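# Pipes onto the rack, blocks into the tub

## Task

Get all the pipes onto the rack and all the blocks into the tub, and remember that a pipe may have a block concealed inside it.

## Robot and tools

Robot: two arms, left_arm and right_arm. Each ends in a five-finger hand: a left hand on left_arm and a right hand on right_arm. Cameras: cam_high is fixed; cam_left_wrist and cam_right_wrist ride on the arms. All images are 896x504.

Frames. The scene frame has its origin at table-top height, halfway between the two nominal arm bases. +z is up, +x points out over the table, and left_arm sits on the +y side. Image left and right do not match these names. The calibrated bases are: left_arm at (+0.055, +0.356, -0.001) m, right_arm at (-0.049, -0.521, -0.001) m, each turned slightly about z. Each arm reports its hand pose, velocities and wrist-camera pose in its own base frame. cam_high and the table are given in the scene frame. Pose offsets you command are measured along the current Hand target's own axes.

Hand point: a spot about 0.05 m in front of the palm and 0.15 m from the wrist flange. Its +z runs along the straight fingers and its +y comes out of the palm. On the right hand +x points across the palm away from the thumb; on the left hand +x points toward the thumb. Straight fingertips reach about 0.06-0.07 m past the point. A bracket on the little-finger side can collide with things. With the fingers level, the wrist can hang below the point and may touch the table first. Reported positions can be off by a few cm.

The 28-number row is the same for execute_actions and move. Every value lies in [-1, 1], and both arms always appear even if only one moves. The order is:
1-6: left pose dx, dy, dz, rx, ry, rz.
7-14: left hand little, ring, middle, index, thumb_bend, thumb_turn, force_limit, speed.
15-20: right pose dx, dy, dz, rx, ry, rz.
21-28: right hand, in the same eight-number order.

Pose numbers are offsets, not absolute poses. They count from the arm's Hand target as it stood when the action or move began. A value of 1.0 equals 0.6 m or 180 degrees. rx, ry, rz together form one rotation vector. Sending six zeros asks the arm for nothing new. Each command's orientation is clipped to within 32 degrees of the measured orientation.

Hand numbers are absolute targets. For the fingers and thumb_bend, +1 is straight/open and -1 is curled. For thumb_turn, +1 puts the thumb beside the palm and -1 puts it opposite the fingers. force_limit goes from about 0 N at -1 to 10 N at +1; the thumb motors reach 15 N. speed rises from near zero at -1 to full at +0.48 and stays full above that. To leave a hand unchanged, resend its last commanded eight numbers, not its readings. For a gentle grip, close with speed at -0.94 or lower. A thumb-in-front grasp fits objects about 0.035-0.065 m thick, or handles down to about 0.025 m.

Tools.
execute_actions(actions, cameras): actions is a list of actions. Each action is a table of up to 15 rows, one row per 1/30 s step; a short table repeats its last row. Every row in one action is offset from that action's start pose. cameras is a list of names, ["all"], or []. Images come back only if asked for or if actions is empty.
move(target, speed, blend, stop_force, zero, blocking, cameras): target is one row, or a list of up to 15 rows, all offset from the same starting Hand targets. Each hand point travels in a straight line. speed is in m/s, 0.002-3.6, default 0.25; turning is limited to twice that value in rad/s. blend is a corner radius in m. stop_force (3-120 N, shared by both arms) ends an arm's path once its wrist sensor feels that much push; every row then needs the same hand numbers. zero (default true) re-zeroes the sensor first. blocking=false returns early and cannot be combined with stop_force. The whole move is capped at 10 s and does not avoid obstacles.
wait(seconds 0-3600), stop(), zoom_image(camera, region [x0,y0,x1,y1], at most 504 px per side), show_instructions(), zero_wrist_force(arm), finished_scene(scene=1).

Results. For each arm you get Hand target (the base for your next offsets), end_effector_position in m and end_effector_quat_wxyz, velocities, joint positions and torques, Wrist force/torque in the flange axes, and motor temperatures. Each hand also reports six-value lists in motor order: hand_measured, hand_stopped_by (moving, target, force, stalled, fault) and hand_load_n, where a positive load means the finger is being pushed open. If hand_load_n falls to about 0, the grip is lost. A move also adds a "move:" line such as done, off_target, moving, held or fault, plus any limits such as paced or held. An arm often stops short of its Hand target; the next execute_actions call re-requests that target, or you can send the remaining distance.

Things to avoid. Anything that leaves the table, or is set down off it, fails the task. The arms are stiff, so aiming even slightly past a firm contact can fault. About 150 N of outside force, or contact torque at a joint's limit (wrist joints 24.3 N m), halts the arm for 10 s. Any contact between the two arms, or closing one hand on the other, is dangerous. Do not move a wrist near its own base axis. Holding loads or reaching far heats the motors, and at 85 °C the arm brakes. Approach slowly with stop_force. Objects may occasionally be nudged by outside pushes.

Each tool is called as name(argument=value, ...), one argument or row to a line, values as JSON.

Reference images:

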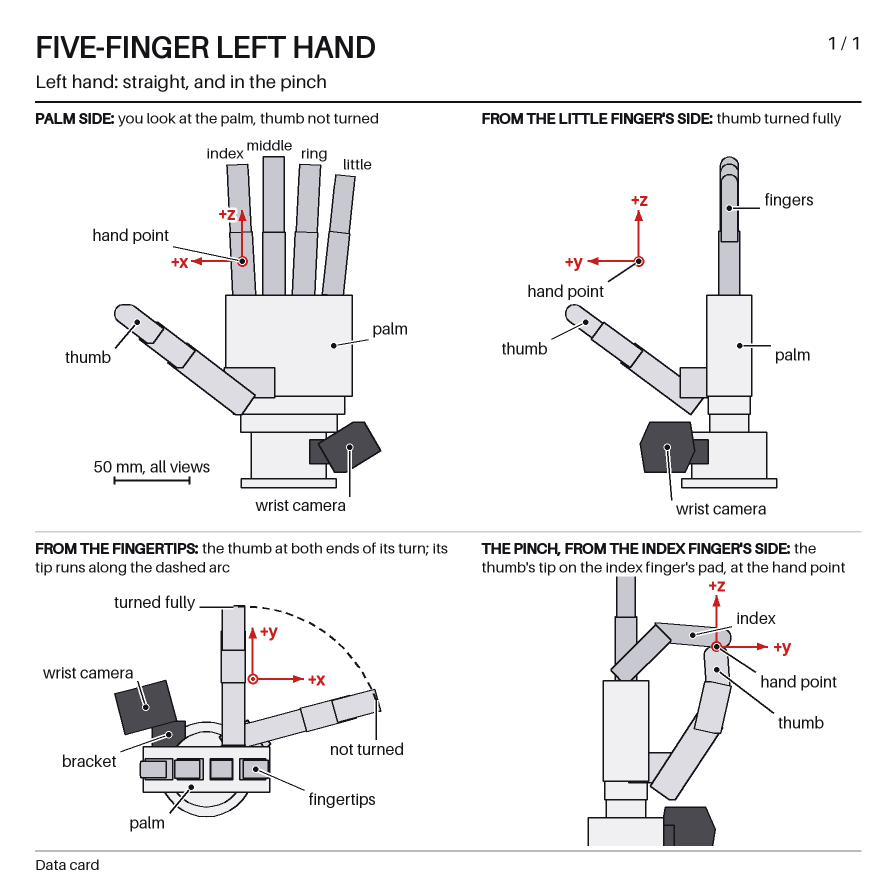

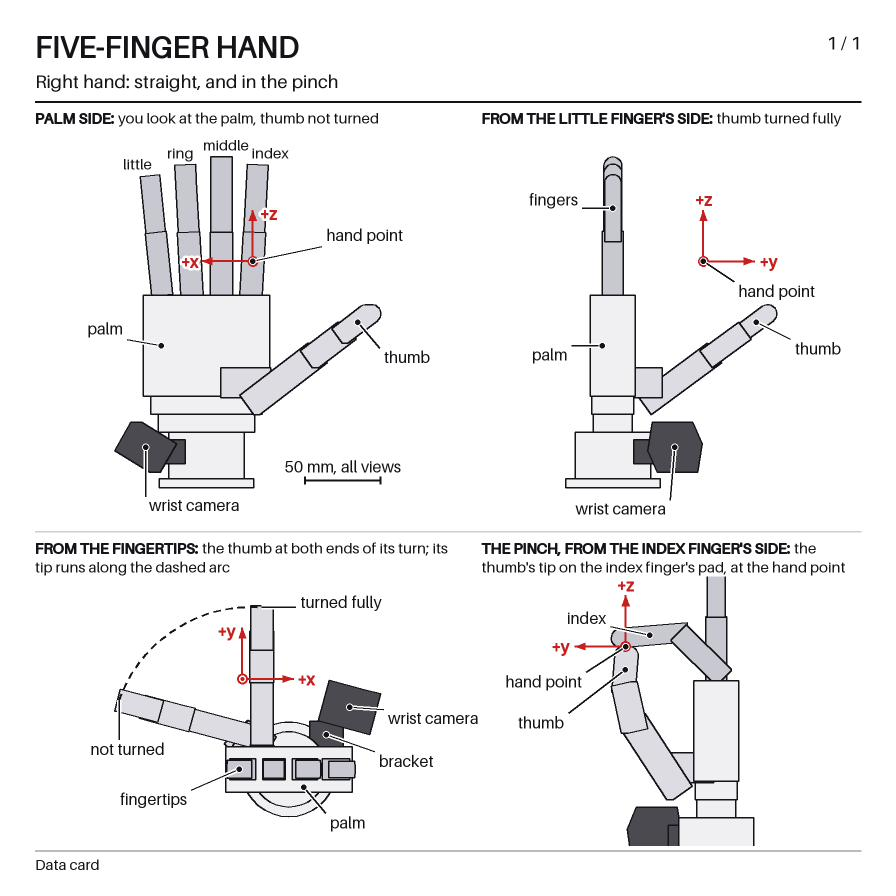

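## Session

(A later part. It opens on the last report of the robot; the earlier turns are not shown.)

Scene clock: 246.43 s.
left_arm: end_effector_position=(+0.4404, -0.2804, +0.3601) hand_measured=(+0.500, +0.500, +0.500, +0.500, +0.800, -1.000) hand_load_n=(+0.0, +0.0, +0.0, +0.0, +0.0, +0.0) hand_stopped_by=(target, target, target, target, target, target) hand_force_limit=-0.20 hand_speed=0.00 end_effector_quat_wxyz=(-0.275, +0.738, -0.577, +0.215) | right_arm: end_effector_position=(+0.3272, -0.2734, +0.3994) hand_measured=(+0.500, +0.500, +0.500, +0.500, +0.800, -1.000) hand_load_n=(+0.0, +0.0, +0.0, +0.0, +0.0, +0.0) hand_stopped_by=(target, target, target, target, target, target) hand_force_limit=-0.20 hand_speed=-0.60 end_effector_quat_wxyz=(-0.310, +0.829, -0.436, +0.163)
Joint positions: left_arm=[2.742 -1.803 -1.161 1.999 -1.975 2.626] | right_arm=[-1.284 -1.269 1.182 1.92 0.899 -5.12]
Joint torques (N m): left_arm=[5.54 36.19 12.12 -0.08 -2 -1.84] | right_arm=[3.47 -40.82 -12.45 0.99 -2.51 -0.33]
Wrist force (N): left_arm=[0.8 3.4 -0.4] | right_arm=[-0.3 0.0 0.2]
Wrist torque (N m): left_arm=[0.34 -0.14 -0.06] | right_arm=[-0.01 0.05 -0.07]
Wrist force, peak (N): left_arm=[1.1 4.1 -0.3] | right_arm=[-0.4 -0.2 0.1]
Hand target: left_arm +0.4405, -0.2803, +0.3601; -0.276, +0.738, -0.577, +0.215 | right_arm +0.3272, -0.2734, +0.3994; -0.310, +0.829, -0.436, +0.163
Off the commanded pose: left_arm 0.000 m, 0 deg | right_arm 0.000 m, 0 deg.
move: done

move(
  target=[0,0,0,0,-0.3805,-0.4379,0.5,0.5,0.5,0.5,0.8,-1,-0.2,0.0,0,0,0,0,0,0,0.5,0.5,0.5,0.5,0.8,-1,-0.2,-0.6],
  speed=0.4,
  cameras=["all"],
)

Scene clock: 249.23 s.
left_arm: end_effector_position=(+0.4403, -0.2801, +0.3603) hand_measured=(+0.500, +0.500, +0.500, +0.500, +0.800, -1.000) hand_load_n=(+0.0, +0.0, +0.0, +0.0, +0.0, +0.0) hand_stopped_by=(target, target, target, target, target, target) hand_force_limit=-0.20 hand_speed=0.00 end_effector_quat_wxyz=(-0.349, +0.932, +0.093, -0.035) | right_arm: end_effector_position=(+0.3272, -0.2734, +0.3994) hand_measured=(+0.500, +0.500, +0.500, +0.500, +0.800, -1.000) hand_load_n=(+0.0, +0.0, +0.0, +0.0, +0.0, +0.0) hand_stopped_by=(target, target, target, target, target, target) hand_force_limit=-0.20 hand_speed=-0.60 end_effector_quat_wxyz=(-0.310, +0.829, -0.436, +0.163)
Joint positions: left_arm=[2.621 -2.273 -0.737 0.917 -2.086 0.71] | right_arm=[-1.284 -1.269 1.182 1.92 0.899 -5.12]
Joint torques (N m): left_arm=[-1.86 34.12 22.74 -4.38 0.75 -1.7] | right_arm=[3.11 -39.99 -13.62 1.26 -2.56 -0.45]
Wrist force (N): left_arm=[1.0 3.6 -0.1] | right_arm=[-0.1 0.0 0.1]
Wrist torque (N m): left_arm=[0.33 -0.11 0.02] | right_arm=[0.00 0.02 -0.06]
Wrist force, peak (N): left_arm=[1.5 3.9 -0.5] | right_arm=[-0.3 -0.2 0.3]
Hand target: left_arm +0.4403, -0.2801, +0.3602; -0.349, +0.932, +0.093, -0.035 (not the last commanded pose) | right_arm +0.3272, -0.2734, +0.3994; -0.310, +0.829, -0.436, +0.163
Off the commanded pose: left_arm 0.000 m, 17 deg | right_arm 0.000 m, 0 deg.
move: held (left_arm; a check stopped the path); limits=held
pose unreachable (left arm): on one or more control steps of this call, first in action 0 (counted from 0), this arm could not follow its commanded pose, so it was not sent that pose on those steps. It may still have moved: this result reports where it is.
cause: moving toward the commanded pose would bring two parts of the arm too close to each other (joints 4 (wrist 1) to 6 (wrist 3) lie between them).
cam_left_wrist: T_world_to_cam=[[0.13614, 0.79207, 0.59506, -0.04652], [0.927, -0.31374, 0.20552, -0.56946], [0.34948, 0.52364, -0.77696, 0.3804]] pos_world=[0.40129, -0.341, 0.44027]
cam_right_wrist: T_world_to_cam=[[-0.43236, -0.60106, -0.67215, 0.24834], [-0.89155, 0.39651, 0.21892, 0.31383], [0.13493, 0.69391, -0.70731, 0.54058]] pos_world=[0.31422, -0.35029, 0.48057]

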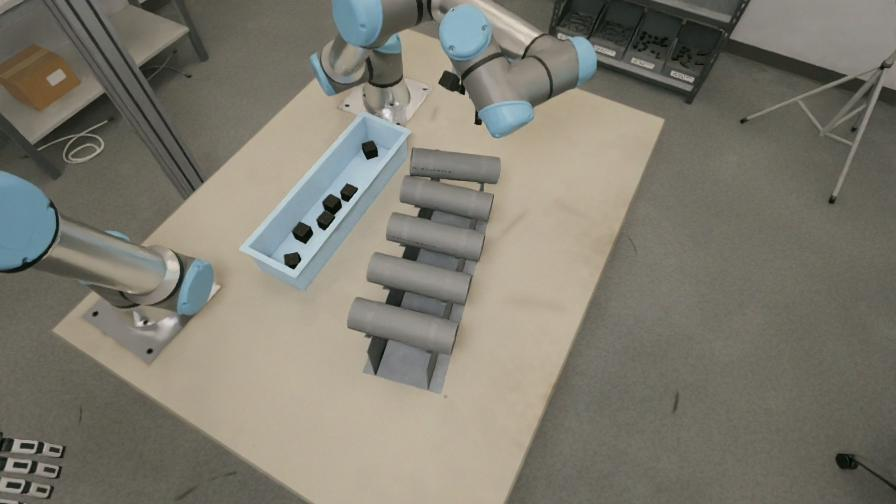

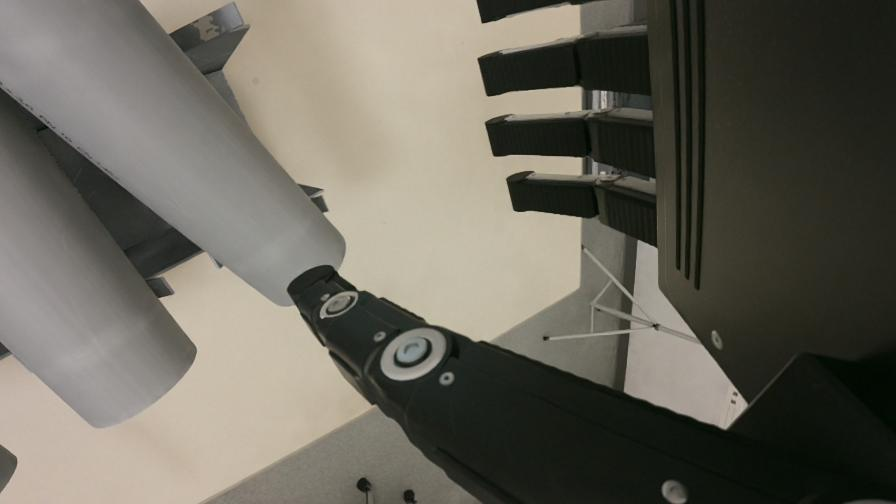

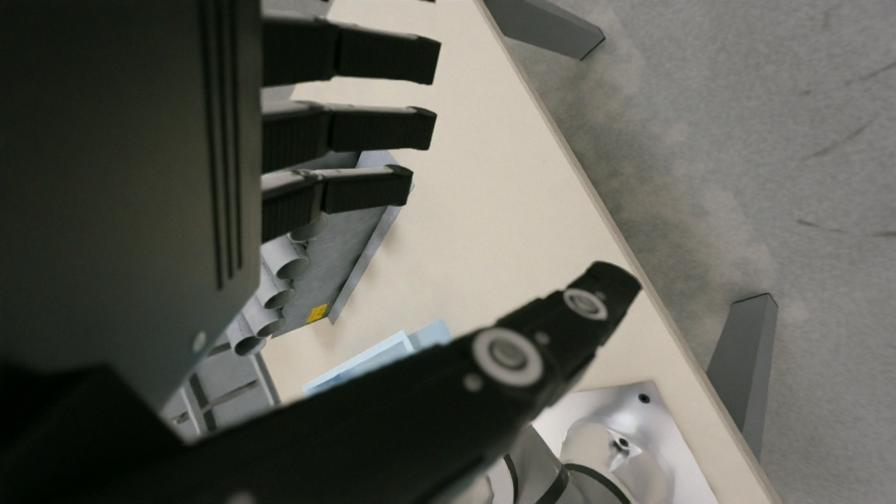

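move(
  target=[-0.0114,0.1081,0.0164,0,0,0,0.5,0.5,0.5,0.5,0.8,-1,-0.2,0.0,0,0,0,0,0,0,0.5,0.5,0.5,0.5,0.8,-1,-0.2,-0.6],
  speed=0.2,
)

move(
  target=[0,0,0,0,-0.062,-0.0713,0.5,0.5,0.5,0.5,0.8,-1,-0.2,0.0,0,0,0,0,0,0,0.5,0.5,0.5,0.5,0.8,-1,-0.2,-0.6],
  cameras=["all"],
)

Scene clock: 251.27 s.
left_arm: end_effector_position=(+0.4420, -0.3231, +0.3103) hand_measured=(+0.500, +0.500, +0.500, +0.500, +0.800, -1.000) hand_load_n=(+0.0, +0.0, +0.0, +0.0, +0.0, +0.0) hand_stopped_by=(target, target, target, target, target, target) hand_force_limit=-0.20 hand_speed=0.00 end_effector_quat_wxyz=(-0.349, +0.932, +0.093, -0.035) | right_arm: end_effector_position=(+0.3272, -0.2734, +0.3994) hand_measured=(+0.500, +0.500, +0.500, +0.500, +0.800, -1.000) hand_load_n=(+0.0, +0.0, +0.0, +0.0, +0.0, +0.0) hand_stopped_by=(target, target, target, target, target, target) hand_force_limit=-0.20 hand_speed=-0.60 end_effector_quat_wxyz=(-0.310, +0.829, -0.436, +0.163)
Joint positions: left_arm=[2.56 -2.362 -0.715 0.956 -2.055 0.651] | right_arm=[-1.284 -1.269 1.182 1.92 0.899 -5.12]
Joint torques (N m): left_arm=[4.15 46.66 10.87 -3.33 -2.55 1.08] | right_arm=[3.68 -41.76 -12.11 1.33 -2.7 -0.51]
Wrist force (N): left_arm=[1.2 3.4 0.2] | right_arm=[-0.2 -0.1 0.0]
Wrist torque (N m): left_arm=[0.29 -0.13 -0.03] | right_arm=[-0.01 0.04 -0.07]
Wrist force, peak (N): left_arm=[0.9 5.4 0.5] | right_arm=[-0.3 -0.3 0.2]
Hand target: left_arm +0.4420, -0.3231, +0.3102; -0.349, +0.932, +0.093, -0.035 | right_arm +0.3272, -0.2734, +0.3994; -0.310, +0.829, -0.436, +0.163
Off the commanded pose: left_arm 0.000 m, 0 deg | right_arm 0.000 m, 0 deg.
move: done

Scene clock: 252.33 s.
left_arm: end_effector_position=(+0.4421, -0.3231, +0.3102) hand_measured=(+0.500, +0.500, +0.500, +0.500, +0.800, -1.000) hand_load_n=(+0.0, +0.0, +0.0, +0.0, +0.0, +0.0) hand_stopped_by=(target, target, target, target, target, target) hand_force_limit=-0.20 hand_speed=0.00 end_effector_quat_wxyz=(-0.340, +0.908, +0.230, -0.086) | right_arm: end_effector_position=(+0.3272, -0.2734, +0.3994) hand_measured=(+0.500, +0.500, +0.500, +0.500, +0.800, -1.000) hand_load_n=(+0.0, +0.0, +0.0, +0.0, +0.0, +0.0) hand_stopped_by=(target, target, target, target, target, target) hand_force_limit=-0.20 hand_speed=-0.60 end_effector_quat_wxyz=(-0.310, +0.829, -0.436, +0.163)
Joint positions: left_arm=[2.596 -2.431 -0.611 0.827 -1.908 0.415] | right_arm=[-1.284 -1.269 1.182 1.92 0.899 -5.12]
Joint torques (N m): left_arm=[-9.64 56.71 11.97 -1.38 -1 -0.8] | right_arm=[2.32 -41.24 -14.59 1.02 -2.41 -0.29]
Wrist force (N): left_arm=[1.0 3.5 -0.2] | right_arm=[-0.1 0.1 -0.1]
Wrist torque (N m): left_arm=[0.34 -0.09 -0.04] | right_arm=[0.02 0.04 -0.06]
Wrist force, peak (N): left_arm=[1.2 3.9 -0.2] | right_arm=[-0.2 -0.2 0.3]
Hand target: left_arm +0.4420, -0.3231, +0.3102; -0.340, +0.908, +0.230, -0.086 | right_arm +0.3272, -0.2734, +0.3994; -0.310, +0.829, -0.436, +0.163
Off the commanded pose: left_arm 0.000 m, 0 deg | right_arm 0.000 m, 0 deg.
move: done
cam_left_wrist: T_world_to_cam=[[-0.10131, 0.7972, 0.59515, 0.12367], [0.97827, -0.02897, 0.20533, -0.50492], [0.18093, 0.60301, -0.77694, 0.46349]] pos_world=[0.42261, -0.39271, 0.39017]
cam_right_wrist: T_world_to_cam=[[-0.43236, -0.60106, -0.67215, 0.24834], [-0.89155, 0.39651, 0.21892, 0.31383], [0.13493, 0.69391, -0.70731, 0.54058]] pos_world=[0.31422, -0.35029, 0.48057]

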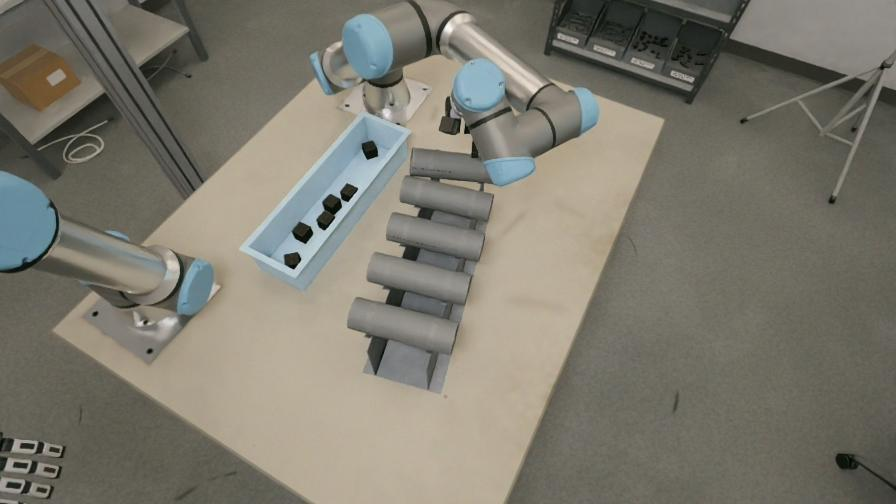

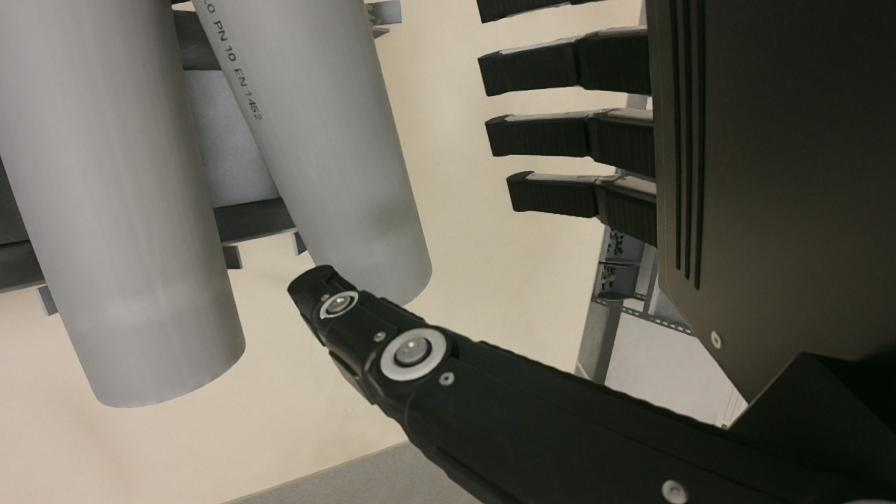

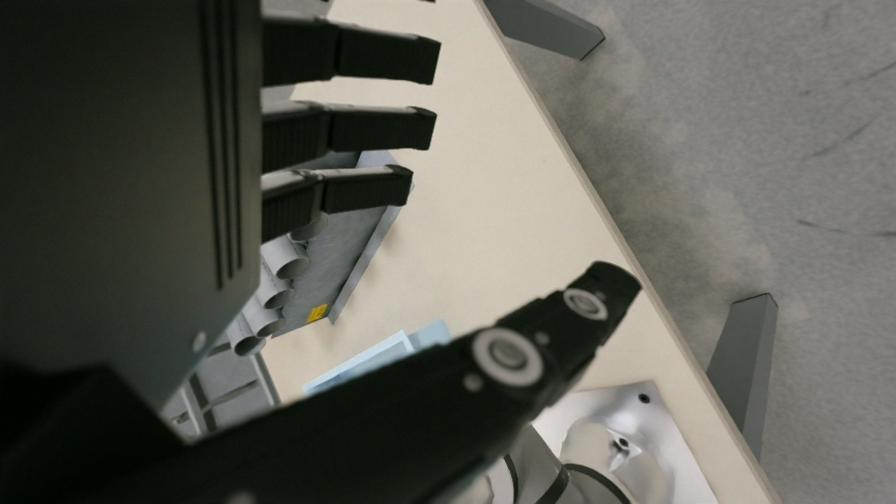

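zoom_image(
  camera="cam_left_wrist",
  region=[0, 0, 450, 420],
)

Scaled by 1.120.

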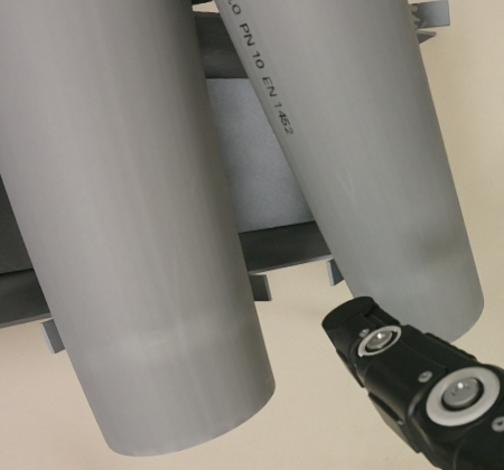

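move(
  target=[-0.001,0.0163,0.0305,0,-0.0399,0.0346,0.5,0.5,0.5,0.5,0.8,-1,-0.2,0.0,0,0,0,0,0,0,0.5,0.5,0.5,0.5,0.8,-1,-0.2,-0.6],
  speed=0.1,
  cameras=["cam_high","cam_left_wrist"],
)

zoom_image(
  camera="cam_high",
  region=[380, 80, 600, 220],
)

Scene clock: 255.73 s.
left_arm: end_effector_position=(+0.4393, -0.3193, +0.2899) hand_measured=(+0.500, +0.500, +0.500, +0.500, +0.800, -1.000) hand_load_n=(+0.0, +0.0, +0.0, +0.0, +0.0, +0.0) hand_stopped_by=(target, target, target, target, target, target) hand_force_limit=-0.20 hand_speed=0.00 end_effector_quat_wxyz=(-0.319, +0.912, +0.201, -0.162) | right_arm: end_effector_position=(+0.3272, -0.2734, +0.3994) hand_measured=(+0.500, +0.500, +0.500, +0.500, +0.800, -1.000) hand_load_n=(+0.0, +0.0, +0.5, +0.0, +0.0, +0.0) hand_stopped_by=(target, target, target, target, target, target) hand_force_limit=-0.20 hand_speed=-0.60 end_effector_quat_wxyz=(-0.310, +0.829, -0.436, +0.163)
Joint positions: left_arm=[2.65 -2.447 -0.639 0.822 -1.83 0.55] | right_arm=[-1.284 -1.269 1.182 1.92 0.899 -5.12]
Joint torques (N m): left_arm=[-8.36 56.68 24.38 -2.99 -2.19 -1.94] | right_arm=[2.7 -40.53 -12.81 1 -2.4 -0.31]
Wrist force (N): left_arm=[1.3 3.7 0.0] | right_arm=[-0.1 -0.1 0.1]
Wrist torque (N m): left_arm=[0.38 -0.09 0.01] | right_arm=[-0.01 0.03 -0.06]
Wrist force, peak (N): left_arm=[1.3 4.0 -0.1] | right_arm=[-0.2 -0.4 0.2]
Hand target: left_arm +0.4393, -0.3193, +0.2900; -0.319, +0.912, +0.201, -0.161 | right_arm +0.3272, -0.2734, +0.3994; -0.310, +0.829, -0.436, +0.163
Off the commanded pose: left_arm 0.000 m, 0 deg | right_arm 0.000 m, 0 deg.
move: done
cam_left_wrist: T_world_to_cam=[[-0.01867, 0.84201, 0.53914, 0.1266], [0.99789, -0.0178, 0.06236, -0.46159], [0.0621, 0.53916, -0.83991, 0.49597]] pos_world=[0.43218, -0.38223, 0.3771]

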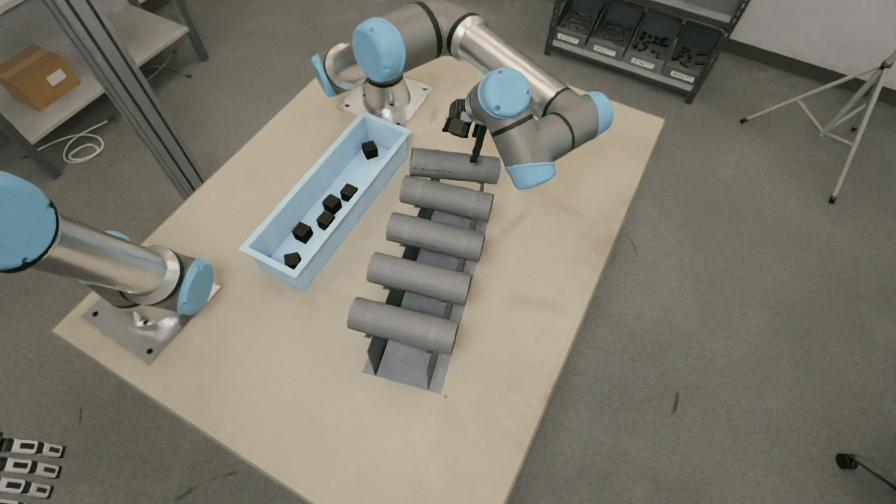

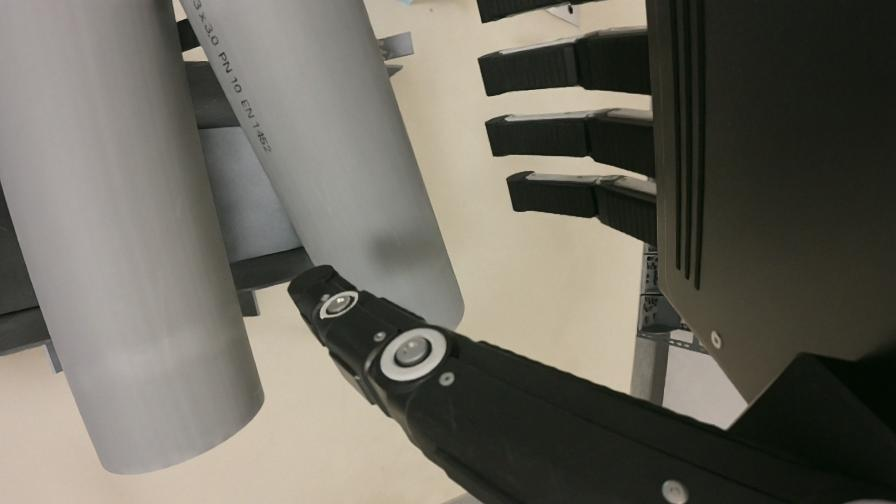

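Scaled by 2.291.

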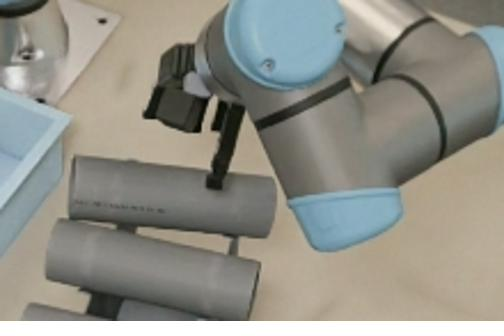

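zoom_image(
  camera="cam_left_wrist",
  region=[0, 0, 252, 252],
)

zoom_image(
  camera="cam_left_wrist",
  region=[230, 100, 482, 352],
)

Scaled by 2.000.

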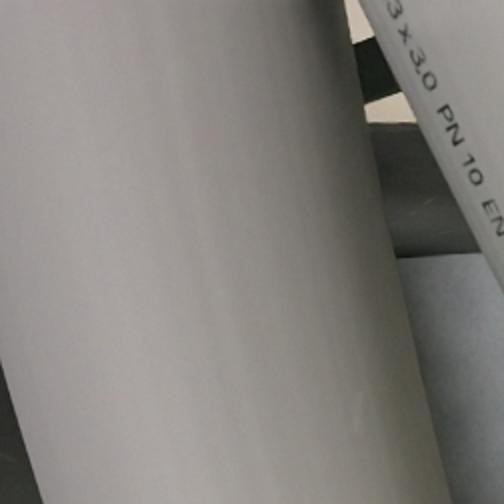

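Scaled by 2.000.

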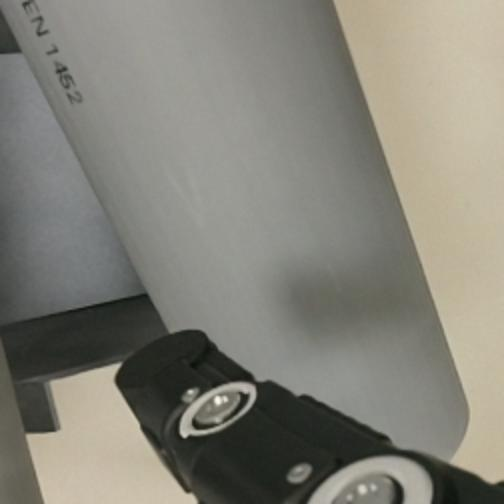

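move(
  target=[0.0083,0.0324,0.0372,0,0,0,0.5,0.5,0.5,0.5,0.8,-1,-0.2,0.0,0,0,0,0,0,0,0.5,0.5,0.5,0.5,0.8,-1,-0.2,-0.6],
  speed=0.1,
)

move(
  target=[0.0083,0.0324,0.0372,0,0,0,0.5,0.5,0.5,0.5,0.8,-1,-0.2,0.0,0,0,0,0,0,0,0.5,0.5,0.5,0.5,0.8,-1,-0.2,-0.6],
  speed=0.02,
  stop_force=5,
  cameras=["cam_high","cam_left_wrist"],
)

zoom_image(
  camera="cam_high",
  region=[380, 80, 600, 220],
)

Scene clock: 258.60 s.
left_arm: end_effector_position=(+0.4393, -0.3194, +0.2601) hand_measured=(+0.500, +0.500, +0.500, +0.500, +0.800, -1.000) hand_load_n=(+0.0, +0.0, +0.0, +0.0, +0.0, +0.0) hand_stopped_by=(target, target, target, target, target, target) hand_force_limit=-0.20 hand_speed=0.00 end_effector_quat_wxyz=(-0.319, +0.912, +0.201, -0.161) | right_arm: end_effector_position=(+0.3272, -0.2734, +0.3994) hand_measured=(+0.500, +0.500, +0.500, +0.500, +0.800, -1.000) hand_load_n=(+0.0, +0.0, +0.0, +0.0, +0.0, +0.0) hand_stopped_by=(target, target, target, target, target, target) hand_force_limit=-0.20 hand_speed=-0.60 end_effector_quat_wxyz=(-0.310, +0.829, -0.436, +0.163)
Joint positions: left_arm=[2.65 -2.445 -0.718 0.9 -1.83 0.55] | right_arm=[-1.284 -1.269 1.182 1.92 0.899 -5.12]
Joint torques (N m): left_arm=[-5.07 39.91 16.75 -3.38 -1.24 -1.2] | right_arm=[2.76 -40.35 -12.04 1.22 -2.39 -0.3]
Wrist force (N): left_arm=[1.4 4.0 0.2] | right_arm=[-0.1 -0.2 0.1]
Wrist torque (N m): left_arm=[0.42 -0.10 -0.01] | right_arm=[-0.02 0.04 -0.07]
Wrist force, peak (N): left_arm=[1.6 4.7 0.7] | right_arm=[-0.4 -0.3 0.0]
Hand target: left_arm +0.4393, -0.3194, +0.2600; -0.319, +0.912, +0.201, -0.161 | right_arm +0.3272, -0.2734, +0.3994; -0.310, +0.829, -0.436, +0.163
Off the commanded pose: left_arm 0.000 m, 0 deg | right_arm 0.000 m, 0 deg.
move: done

Scene clock: 260.97 s.
left_arm: end_effector_position=(+0.4393, -0.3194, +0.2299) hand_measured=(+0.500, +0.500, +0.500, +0.500, +0.800, -1.000) hand_load_n=(+0.0, +0.0, -0.5, +0.0, +0.0, +0.0) hand_stopped_by=(target, target, target, target, target, target) hand_force_limit=-0.20 hand_speed=0.00 end_effector_quat_wxyz=(-0.319, +0.912, +0.201, -0.161) | right_arm: end_effector_position=(+0.3272, -0.2734, +0.3994) hand_measured=(+0.500, +0.500, +0.500, +0.500, +0.800, -1.000) hand_load_n=(+0.0, +0.0, +0.0, +0.0, +0.0, +0.0) hand_stopped_by=(target, target, target, target, target, target) hand_force_limit=-0.20 hand_speed=-0.60 end_effector_quat_wxyz=(-0.310, +0.829, -0.436, +0.163)
Joint positions: left_arm=[2.65 -2.451 -0.784 0.972 -1.83 0.55] | right_arm=[-1.284 -1.269 1.182 1.92 0.899 -5.12]
Joint torques (N m): left_arm=[5.05 56.61 23.91 -4.47 -1.89 -1.18] | right_arm=[2.21 -40.07 -12.69 1.2 -2.39 -0.27]
Wrist force (N): left_arm=[1.5 3.8 0.1] | right_arm=[0.0 -0.1 0.2]
Wrist torque (N m): left_arm=[0.39 -0.13 0.03] | right_arm=[-0.03 0.01 -0.06]
Wrist force, peak (N): left_arm=[1.4 4.1 0.3] | right_arm=[-0.2 -0.4 0.1]
Hand target: left_arm +0.4393, -0.3194, +0.2300; -0.319, +0.912, +0.201, -0.161 | right_arm +0.3272, -0.2734, +0.3994; -0.310, +0.829, -0.436, +0.163
Off the commanded pose: left_arm 0.000 m, 0 deg | right_arm 0.000 m, 0 deg.
move: done
cam_left_wrist: T_world_to_cam=[[-0.0187, 0.84214, 0.53894, 0.1591], [0.99787, -0.01797, 0.06271, -0.45793], [0.0625, 0.53896, -0.84001, 0.44551]] pos_world=[0.43208, -0.38233, 0.3172]

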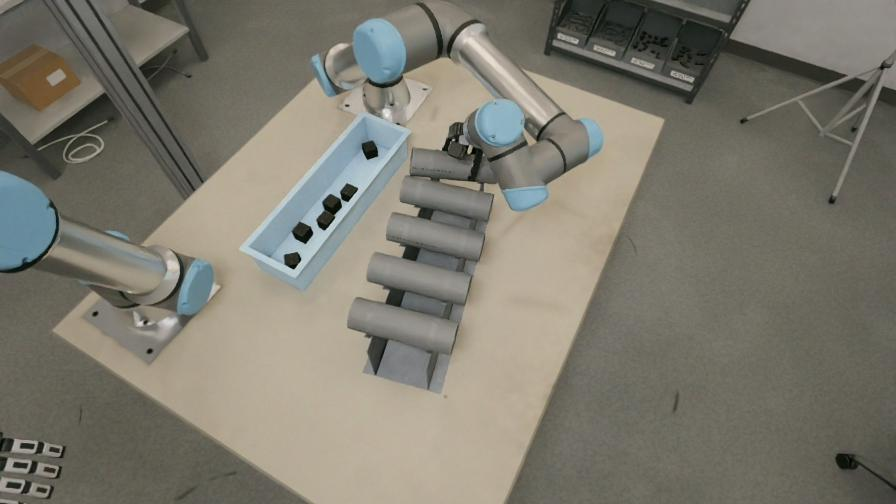

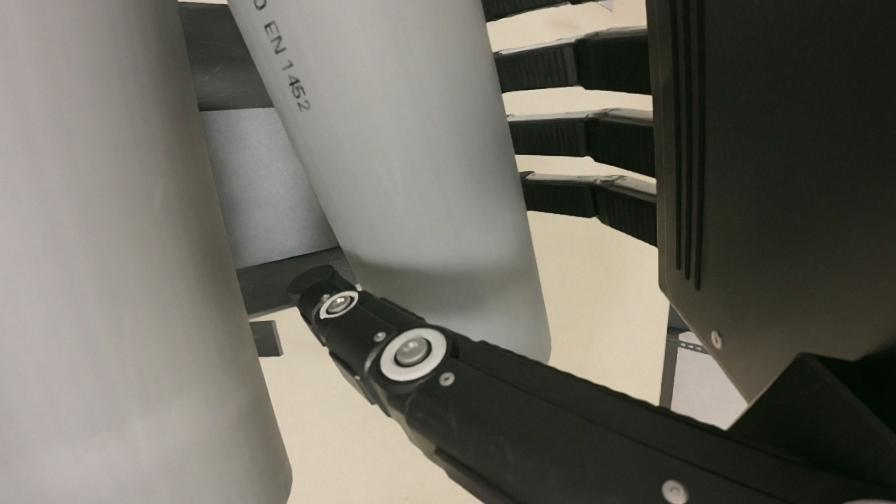

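Scaled by 2.291.

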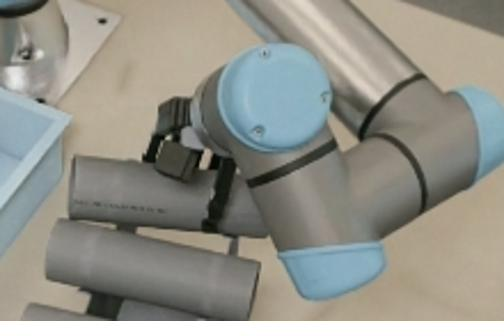

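move(
  target=[0.0079,0.0308,0.0355,0,0,0,0.5,0.5,0.5,0.5,0.8,-1,-0.2,0.0,0,0,0,0,0,0,0.5,0.5,0.5,0.5,0.8,-1,-0.2,-0.6],
  speed=0.015,
  stop_force=4,
  cameras=["cam_high","cam_left_wrist"],
)

zoom_image(
  camera="cam_left_wrist",
  region=[200, 150, 600, 400],
)

Scene clock: 266.27 s.
left_arm: end_effector_position=(+0.4393, -0.3193, +0.2013) hand_measured=(+0.500, +0.500, +0.500, +0.500, +0.800, -1.000) hand_load_n=(+0.0, +0.0, +0.0, +0.0, +0.0, +0.0) hand_stopped_by=(target, target, target, target, target, target) hand_force_limit=-0.20 hand_speed=0.00 end_effector_quat_wxyz=(-0.319, +0.912, +0.201, -0.161) | right_arm: end_effector_position=(+0.3272, -0.2734, +0.3994) hand_measured=(+0.500, +0.500, +0.500, +0.500, +0.800, -1.000) hand_load_n=(+0.0, +0.0, +0.0, +0.0, +0.0, +0.0) hand_stopped_by=(target, target, target, target, target, target) hand_force_limit=-0.20 hand_speed=-0.60 end_effector_quat_wxyz=(-0.310, +0.829, -0.436, +0.163)
Joint positions: left_arm=[2.65 -2.463 -0.836 1.036 -1.83 0.55] | right_arm=[-1.284 -1.269 1.182 1.92 0.899 -5.12]
Joint torques (N m): left_arm=[5.67 57.4 23.5 -4.42 -2.19 1.46] | right_arm=[1.34 -40.71 -14.02 1.13 -2.3 -0.35]
Wrist force (N): left_arm=[1.4 3.6 0.2] | right_arm=[-0.1 -0.1 -0.1]
Wrist torque (N m): left_arm=[0.36 -0.13 0.02] | right_arm=[0.00 0.04 -0.07]
Wrist force, peak (N): left_arm=[1.5 4.2 0.1] | right_arm=[-0.3 -0.3 0.1]
Hand target: left_arm +0.4393, -0.3193, +0.2014; -0.319, +0.912, +0.201, -0.161 | right_arm +0.3272, -0.2734, +0.3994; -0.310, +0.829, -0.436, +0.163
Off the commanded pose: left_arm 0.000 m, 0 deg | right_arm 0.000 m, 0 deg.
move: done
cam_left_wrist: T_world_to_cam=[[-0.0187, 0.84214, 0.53894, 0.17452], [0.99786, -0.01803, 0.0628, -0.45618], [0.0626, 0.53896, -0.84, 0.42144]] pos_world=[0.43208, -0.38233, 0.2886]

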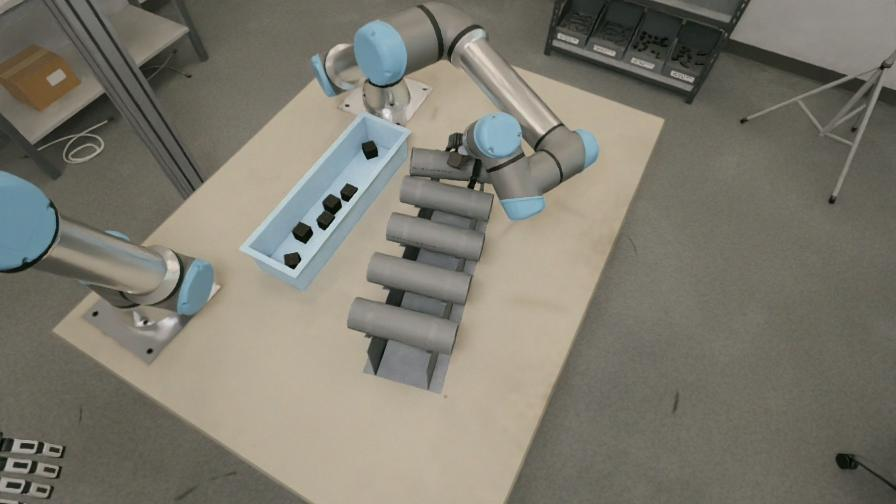

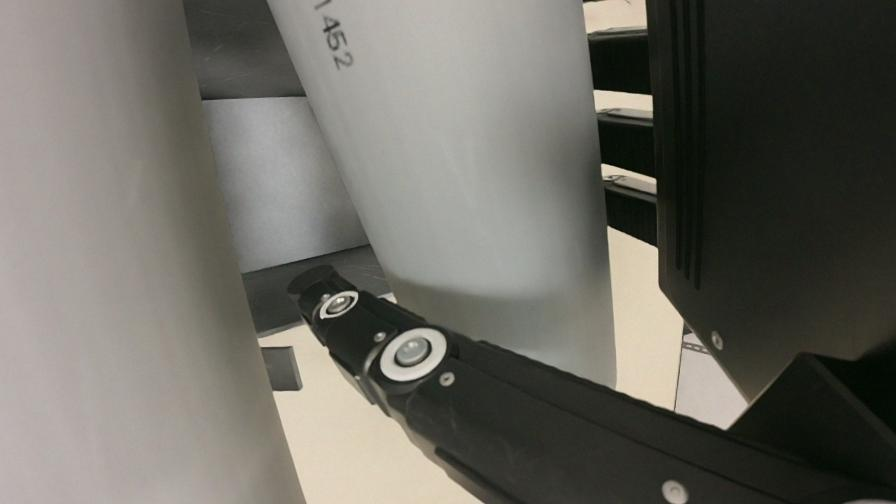

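Scaled by 1.260.

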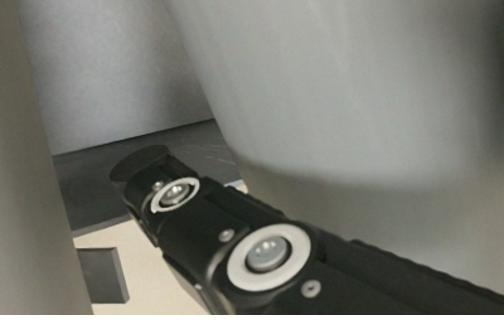

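move(
  target=[0,0,0,0,0,0,0.15,0.15,0.15,0.15,0.54,-1,0.1,-0.9,0,0,0,0,0,0,0.5,0.5,0.5,0.5,0.8,-1,-0.2,-0.6],
  cameras=["cam_left_wrist"],
)

Scene clock: 268.13 s.
left_arm: end_effector_position=(+0.4393, -0.3193, +0.2014) hand_measured=(+0.150, +0.152, +0.158, +0.168, +0.644, -1.000) hand_load_n=(+3.0, +5.0, +5.0, +4.0, +12.5, +3.0) hand_stopped_by=(target, target, force, force, force, target) hand_force_limit=0.10 hand_speed=-0.90 end_effector_quat_wxyz=(-0.319, +0.912, +0.201, -0.161) | right_arm: end_effector_position=(+0.3272, -0.2734, +0.3994) hand_measured=(+0.500, +0.500, +0.500, +0.500, +0.800, -1.000) hand_load_n=(+0.5, +0.0, +0.0, +0.0, +0.0, +0.0) hand_stopped_by=(target, target, target, target, target, target) hand_force_limit=-0.20 hand_speed=-0.60 end_effector_quat_wxyz=(-0.310, +0.829, -0.436, +0.163)
Joint positions: left_arm=[2.65 -2.463 -0.836 1.036 -1.83 0.55] | right_arm=[-1.284 -1.269 1.182 1.92 0.899 -5.12]
Joint torques (N m): left_arm=[5.47 52.95 22.43 -0.68 1.04 1.37] | right_arm=[2 -41.63 -12.83 1.08 -2.58 -0.36]
Wrist force (N): left_arm=[-1.6 -10.3 2.8] | right_arm=[-0.1 -0.2 0.2]
Wrist torque (N m): left_arm=[-0.05 0.16 0.37] | right_arm=[-0.03 0.02 -0.07]
Wrist force, peak (N): left_arm=[-1.5 -10.7 3.1] | right_arm=[-0.3 -0.3 0.2]
Hand target: left_arm +0.4393, -0.3193, +0.2014; -0.319, +0.912, +0.201, -0.161 | right_arm +0.3272, -0.2734, +0.3994; -0.310, +0.829, -0.436, +0.163
Off the commanded pose: left_arm 0.000 m, 0 deg | right_arm 0.000 m, 0 deg.
move: done
cam_left_wrist: T_world_to_cam=[[-0.01871, 0.84206, 0.53905, 0.17446], [0.99786, -0.01803, 0.0628, -0.45618], [0.0626, 0.53908, -0.83993, 0.42146]] pos_world=[0.43208, -0.38233, 0.2886]

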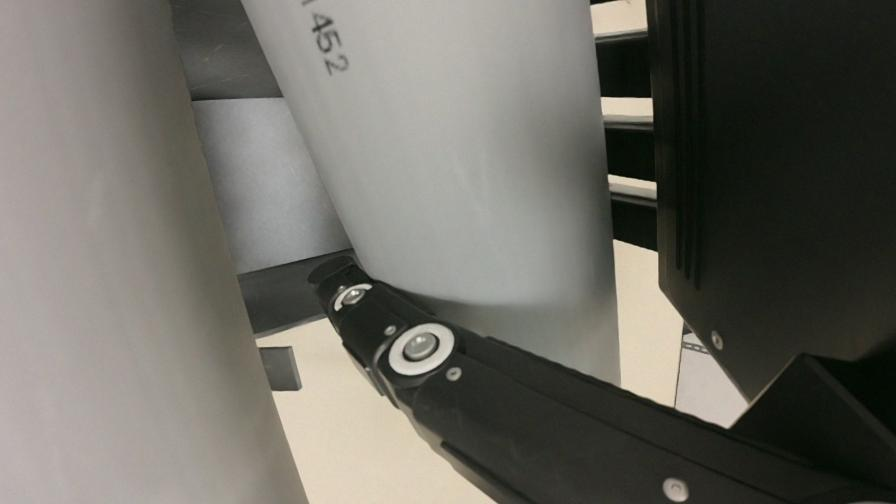

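move(
  target=[-0.0083,-0.0324,-0.0372,0,0,0,0.15,0.15,0.15,0.15,0.54,-1,0.1,-0.9,0,0,0,0,0,0,0.5,0.5,0.5,0.5,0.8,-1,-0.2,-0.6],
  speed=0.03,
  cameras=["cam_high","cam_left_wrist"],
)

zoom_image(
  camera="cam_high",
  region=[380, 80, 600, 220],
)

Scene clock: 269.67 s.
left_arm: end_effector_position=(+0.4393, -0.3193, +0.2316) hand_measured=(+0.150, +0.152, +0.158, +0.168, +0.644, -1.000) hand_load_n=(+1.0, +3.5, +3.0, +3.5, +14.0, +3.5) hand_stopped_by=(target, target, force, force, force, target) hand_force_limit=0.10 hand_speed=-0.90 end_effector_quat_wxyz=(-0.319, +0.912, +0.201, -0.161) end_effector_velocity=(+0.000, -0.001, -0.002) end_effector_angular_velocity=(-0.001, -0.002, -0.001) | right_arm: end_effector_position=(+0.3272, -0.2734, +0.3994) hand_measured=(+0.500, +0.500, +0.500, +0.500, +0.800, -1.000) hand_load_n=(+0.0, +0.0, +0.0, +0.0, +0.0, +0.0) hand_stopped_by=(target, target, target, target, target, target) hand_force_limit=-0.20 hand_speed=-0.60 end_effector_quat_wxyz=(-0.310, +0.829, -0.436, +0.163)
Joint positions: left_arm=[2.65 -2.45 -0.781 0.968 -1.83 0.55] | right_arm=[-1.284 -1.269 1.182 1.92 0.899 -5.12]
Joint velocities: left_arm=[-0.001 0 -0.003 0.006 0 0] | right_arm=[within noise]
Joint torques (N m): left_arm=[4.95 47.62 9.63 -1.39 -2.18 1.44] | right_arm=[1.59 -40.75 -13.43 1.2 -2.68 -0.07]
Wrist force (N): left_arm=[1.4 5.7 1.4] | right_arm=[-0.1 -0.2 0.1]
Wrist torque (N m): left_arm=[0.58 -0.02 -0.07] | right_arm=[-0.03 0.03 -0.07]
Wrist force, peak (N): left_arm=[-1.3 -10.4 3.0] | right_arm=[-0.2 -0.5 0.1]
Hand target: left_arm +0.4393, -0.3193, +0.2314; -0.319, +0.912, +0.201, -0.161 | right_arm +0.3272, -0.2734, +0.3994; -0.310, +0.829, -0.436, +0.163
Off the commanded pose: left_arm 0.000 m, 0 deg | right_arm 0.000 m, 0 deg.
move: done
cam_left_wrist: T_world_to_cam=[[-0.01876, 0.84214, 0.53893, 0.15827], [0.99786, -0.01798, 0.06283, -0.45806], [0.0626, 0.53896, -0.84, 0.4468]] pos_world=[0.43208, -0.38233, 0.3188]

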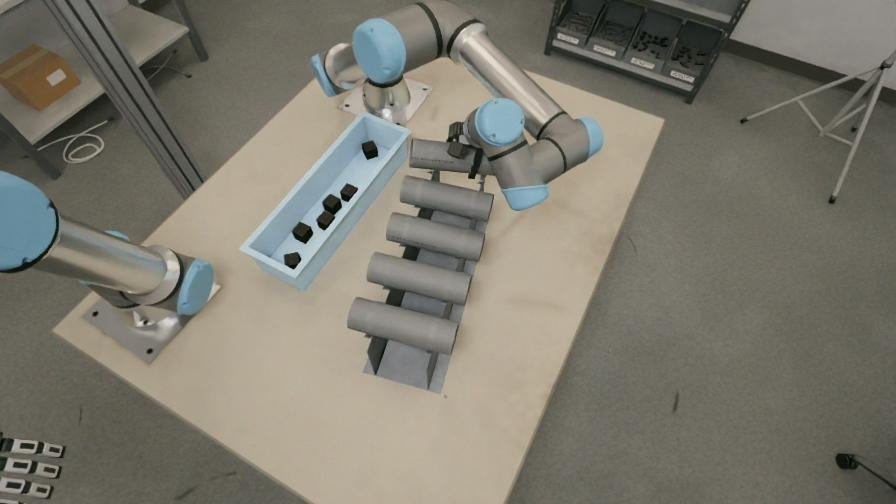

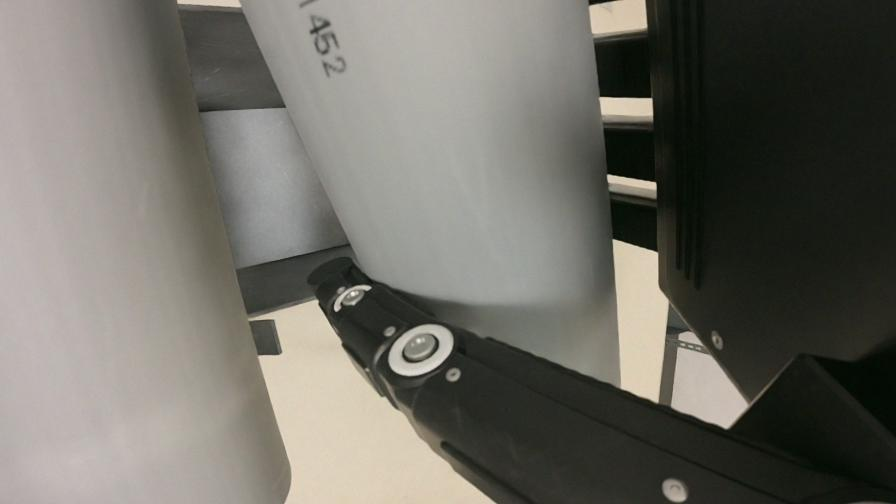

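Scaled by 2.291.

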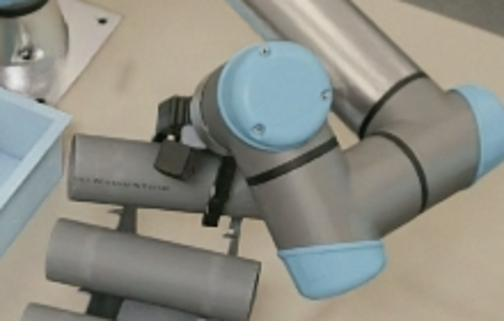

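move(
  target=[
    [-0.0083,-0.0324,-0.0372,0,0,0,0.15,0.15,0.15,0.15,0.54,-1,0.1,-0.9,0,0,0,0,0,0,0.5,0.5,0.5,0.5,0.8,-1,-0.2,-0.6],
    [0.0017,-0.0515,-0.0232,0.0079,0.1026,0.0376,0.15,0.15,0.15,0.15,0.54,-1,0.1,-0.9,0,0,0,0,0,0,0.5,0.5,0.5,0.5,0.8,-1,-0.2,-0.6],
  ],
  speed=0.08,
  blend=[0.01,0],
  cameras=["cam_high","cam_left_wrist"],
)

zoom_image(
  camera="cam_high",
  region=[380, 80, 600, 220],
)

zoom_image(
  camera="cam_left_wrist",
  region=[0, 0, 450, 450],
)

Scene clock: 273.67 s.
left_arm: end_effector_position=(+0.4378, -0.3040, +0.2616) hand_measured=(+0.150, +0.152, +0.158, +0.168, +0.644, -1.000) hand_load_n=(+1.5, +3.5, +3.5, +3.5, +14.0, +3.5) hand_stopped_by=(target, target, force, force, force, target) hand_force_limit=0.10 hand_speed=-0.90 end_effector_quat_wxyz=(-0.349, +0.932, +0.091, -0.034) | right_arm: end_effector_position=(+0.3272, -0.2734, +0.3994) hand_measured=(+0.500, +0.500, +0.500, +0.500, +0.800, -1.000) hand_load_n=(+0.0, +0.0, +0.0, +0.0, +0.0, +0.0) hand_stopped_by=(target, target, target, target, target, target) hand_force_limit=-0.20 hand_speed=-0.60 end_effector_quat_wxyz=(-0.310, +0.829, -0.436, +0.163)
Joint positions: left_arm=[2.583 -2.311 -0.927 1.13 -2.07 0.676] | right_arm=[-1.284 -1.269 1.182 1.92 0.899 -5.12]
Joint torques (N m): left_arm=[6.19 35.57 23.03 -4.72 0.56 -1.99] | right_arm=[0.61 -41.17 -12.76 1.03 -2.53 -0.25]
Wrist force (N): left_arm=[0.8 5.0 1.3] | right_arm=[0.0 -0.2 0.1]
Wrist torque (N m): left_arm=[0.42 0.01 -0.11] | right_arm=[-0.02 0.02 -0.06]
Wrist force, peak (N): left_arm=[1.8 6.5 2.2] | right_arm=[-0.4 -0.3 0.2]
Hand target: left_arm +0.4379, -0.3039, +0.2616; -0.349, +0.932, +0.092, -0.034 | right_arm +0.3272, -0.2734, +0.3994; -0.310, +0.829, -0.436, +0.163
Off the commanded pose: left_arm 0.000 m, 0 deg | right_arm 0.000 m, 0 deg.
move: done
cam_left_wrist: T_world_to_cam=[[0.13914, 0.7914, 0.59526, 0.02981], [0.92536, -0.31796, 0.20643, -0.55526], [0.35264, 0.5221, -0.77656, 0.31523]] pos_world=[0.39851, -0.36472, 0.34168]

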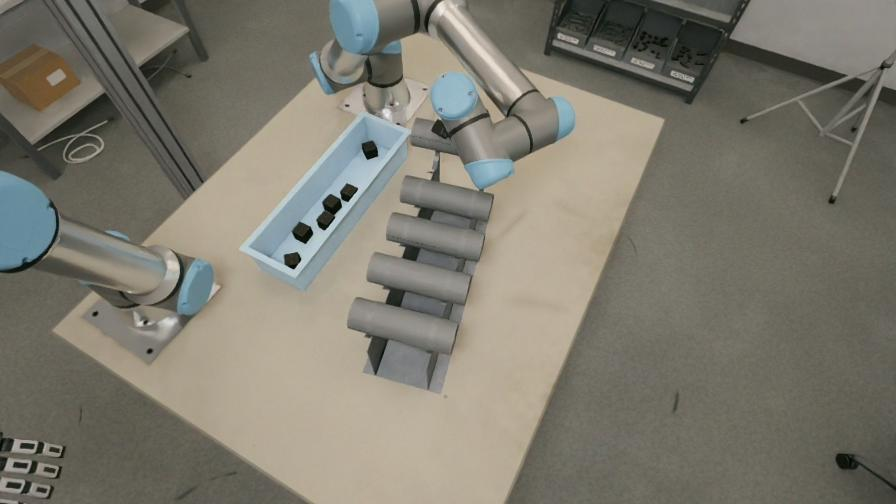

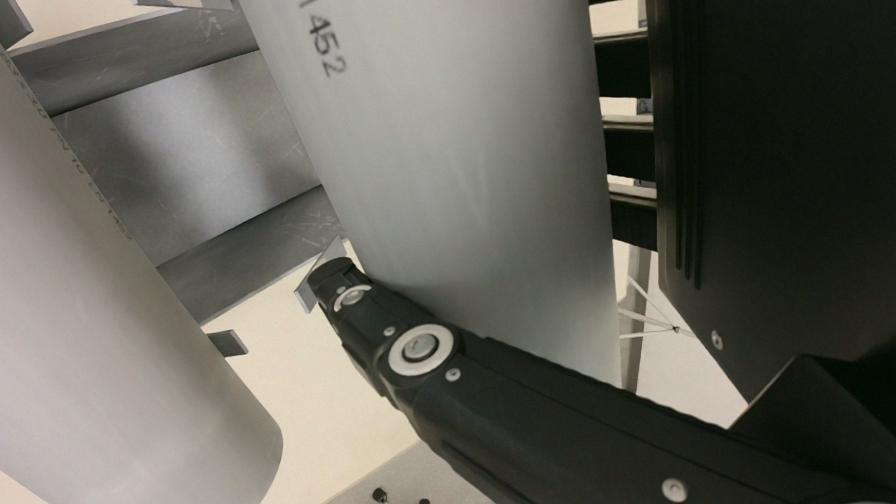

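Scaled by 2.291.

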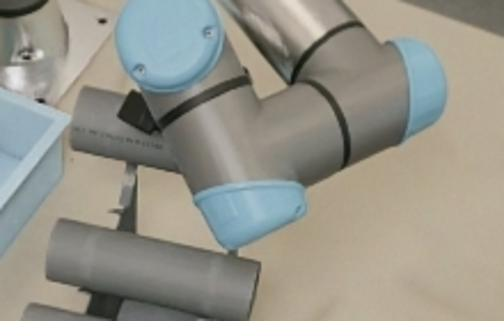

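Scaled by 1.120.

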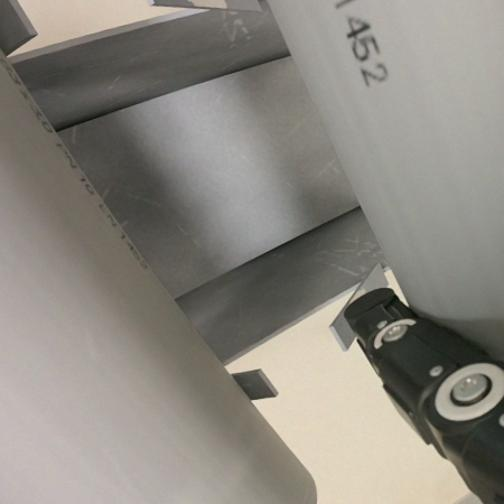

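zoom_image(
  camera="cam_left_wrist",
  region=[400, 0, 652, 252],
)

zoom_image(
  camera="cam_left_wrist",
  region=[230, 150, 482, 402],
)

zoom_image(
  camera="cam_left_wrist",
  region=[0, 0, 400, 300],
)

Scaled by 2.000.

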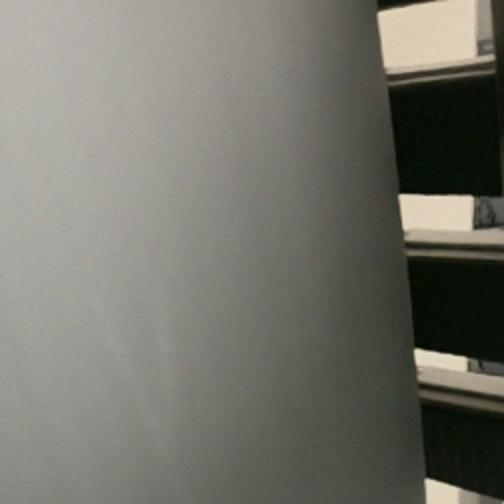

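Scaled by 2.000.

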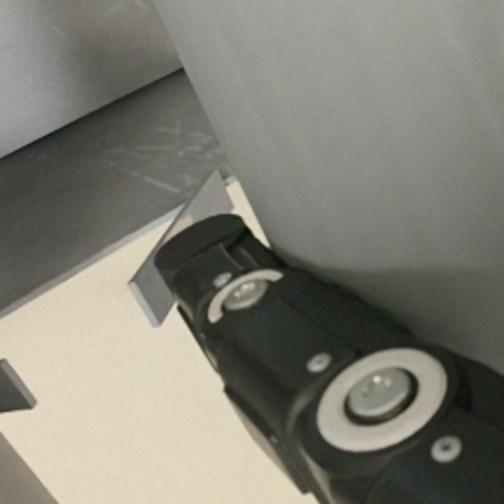

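Scaled by 1.260.

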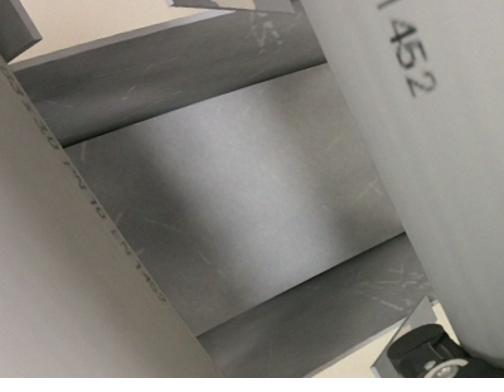

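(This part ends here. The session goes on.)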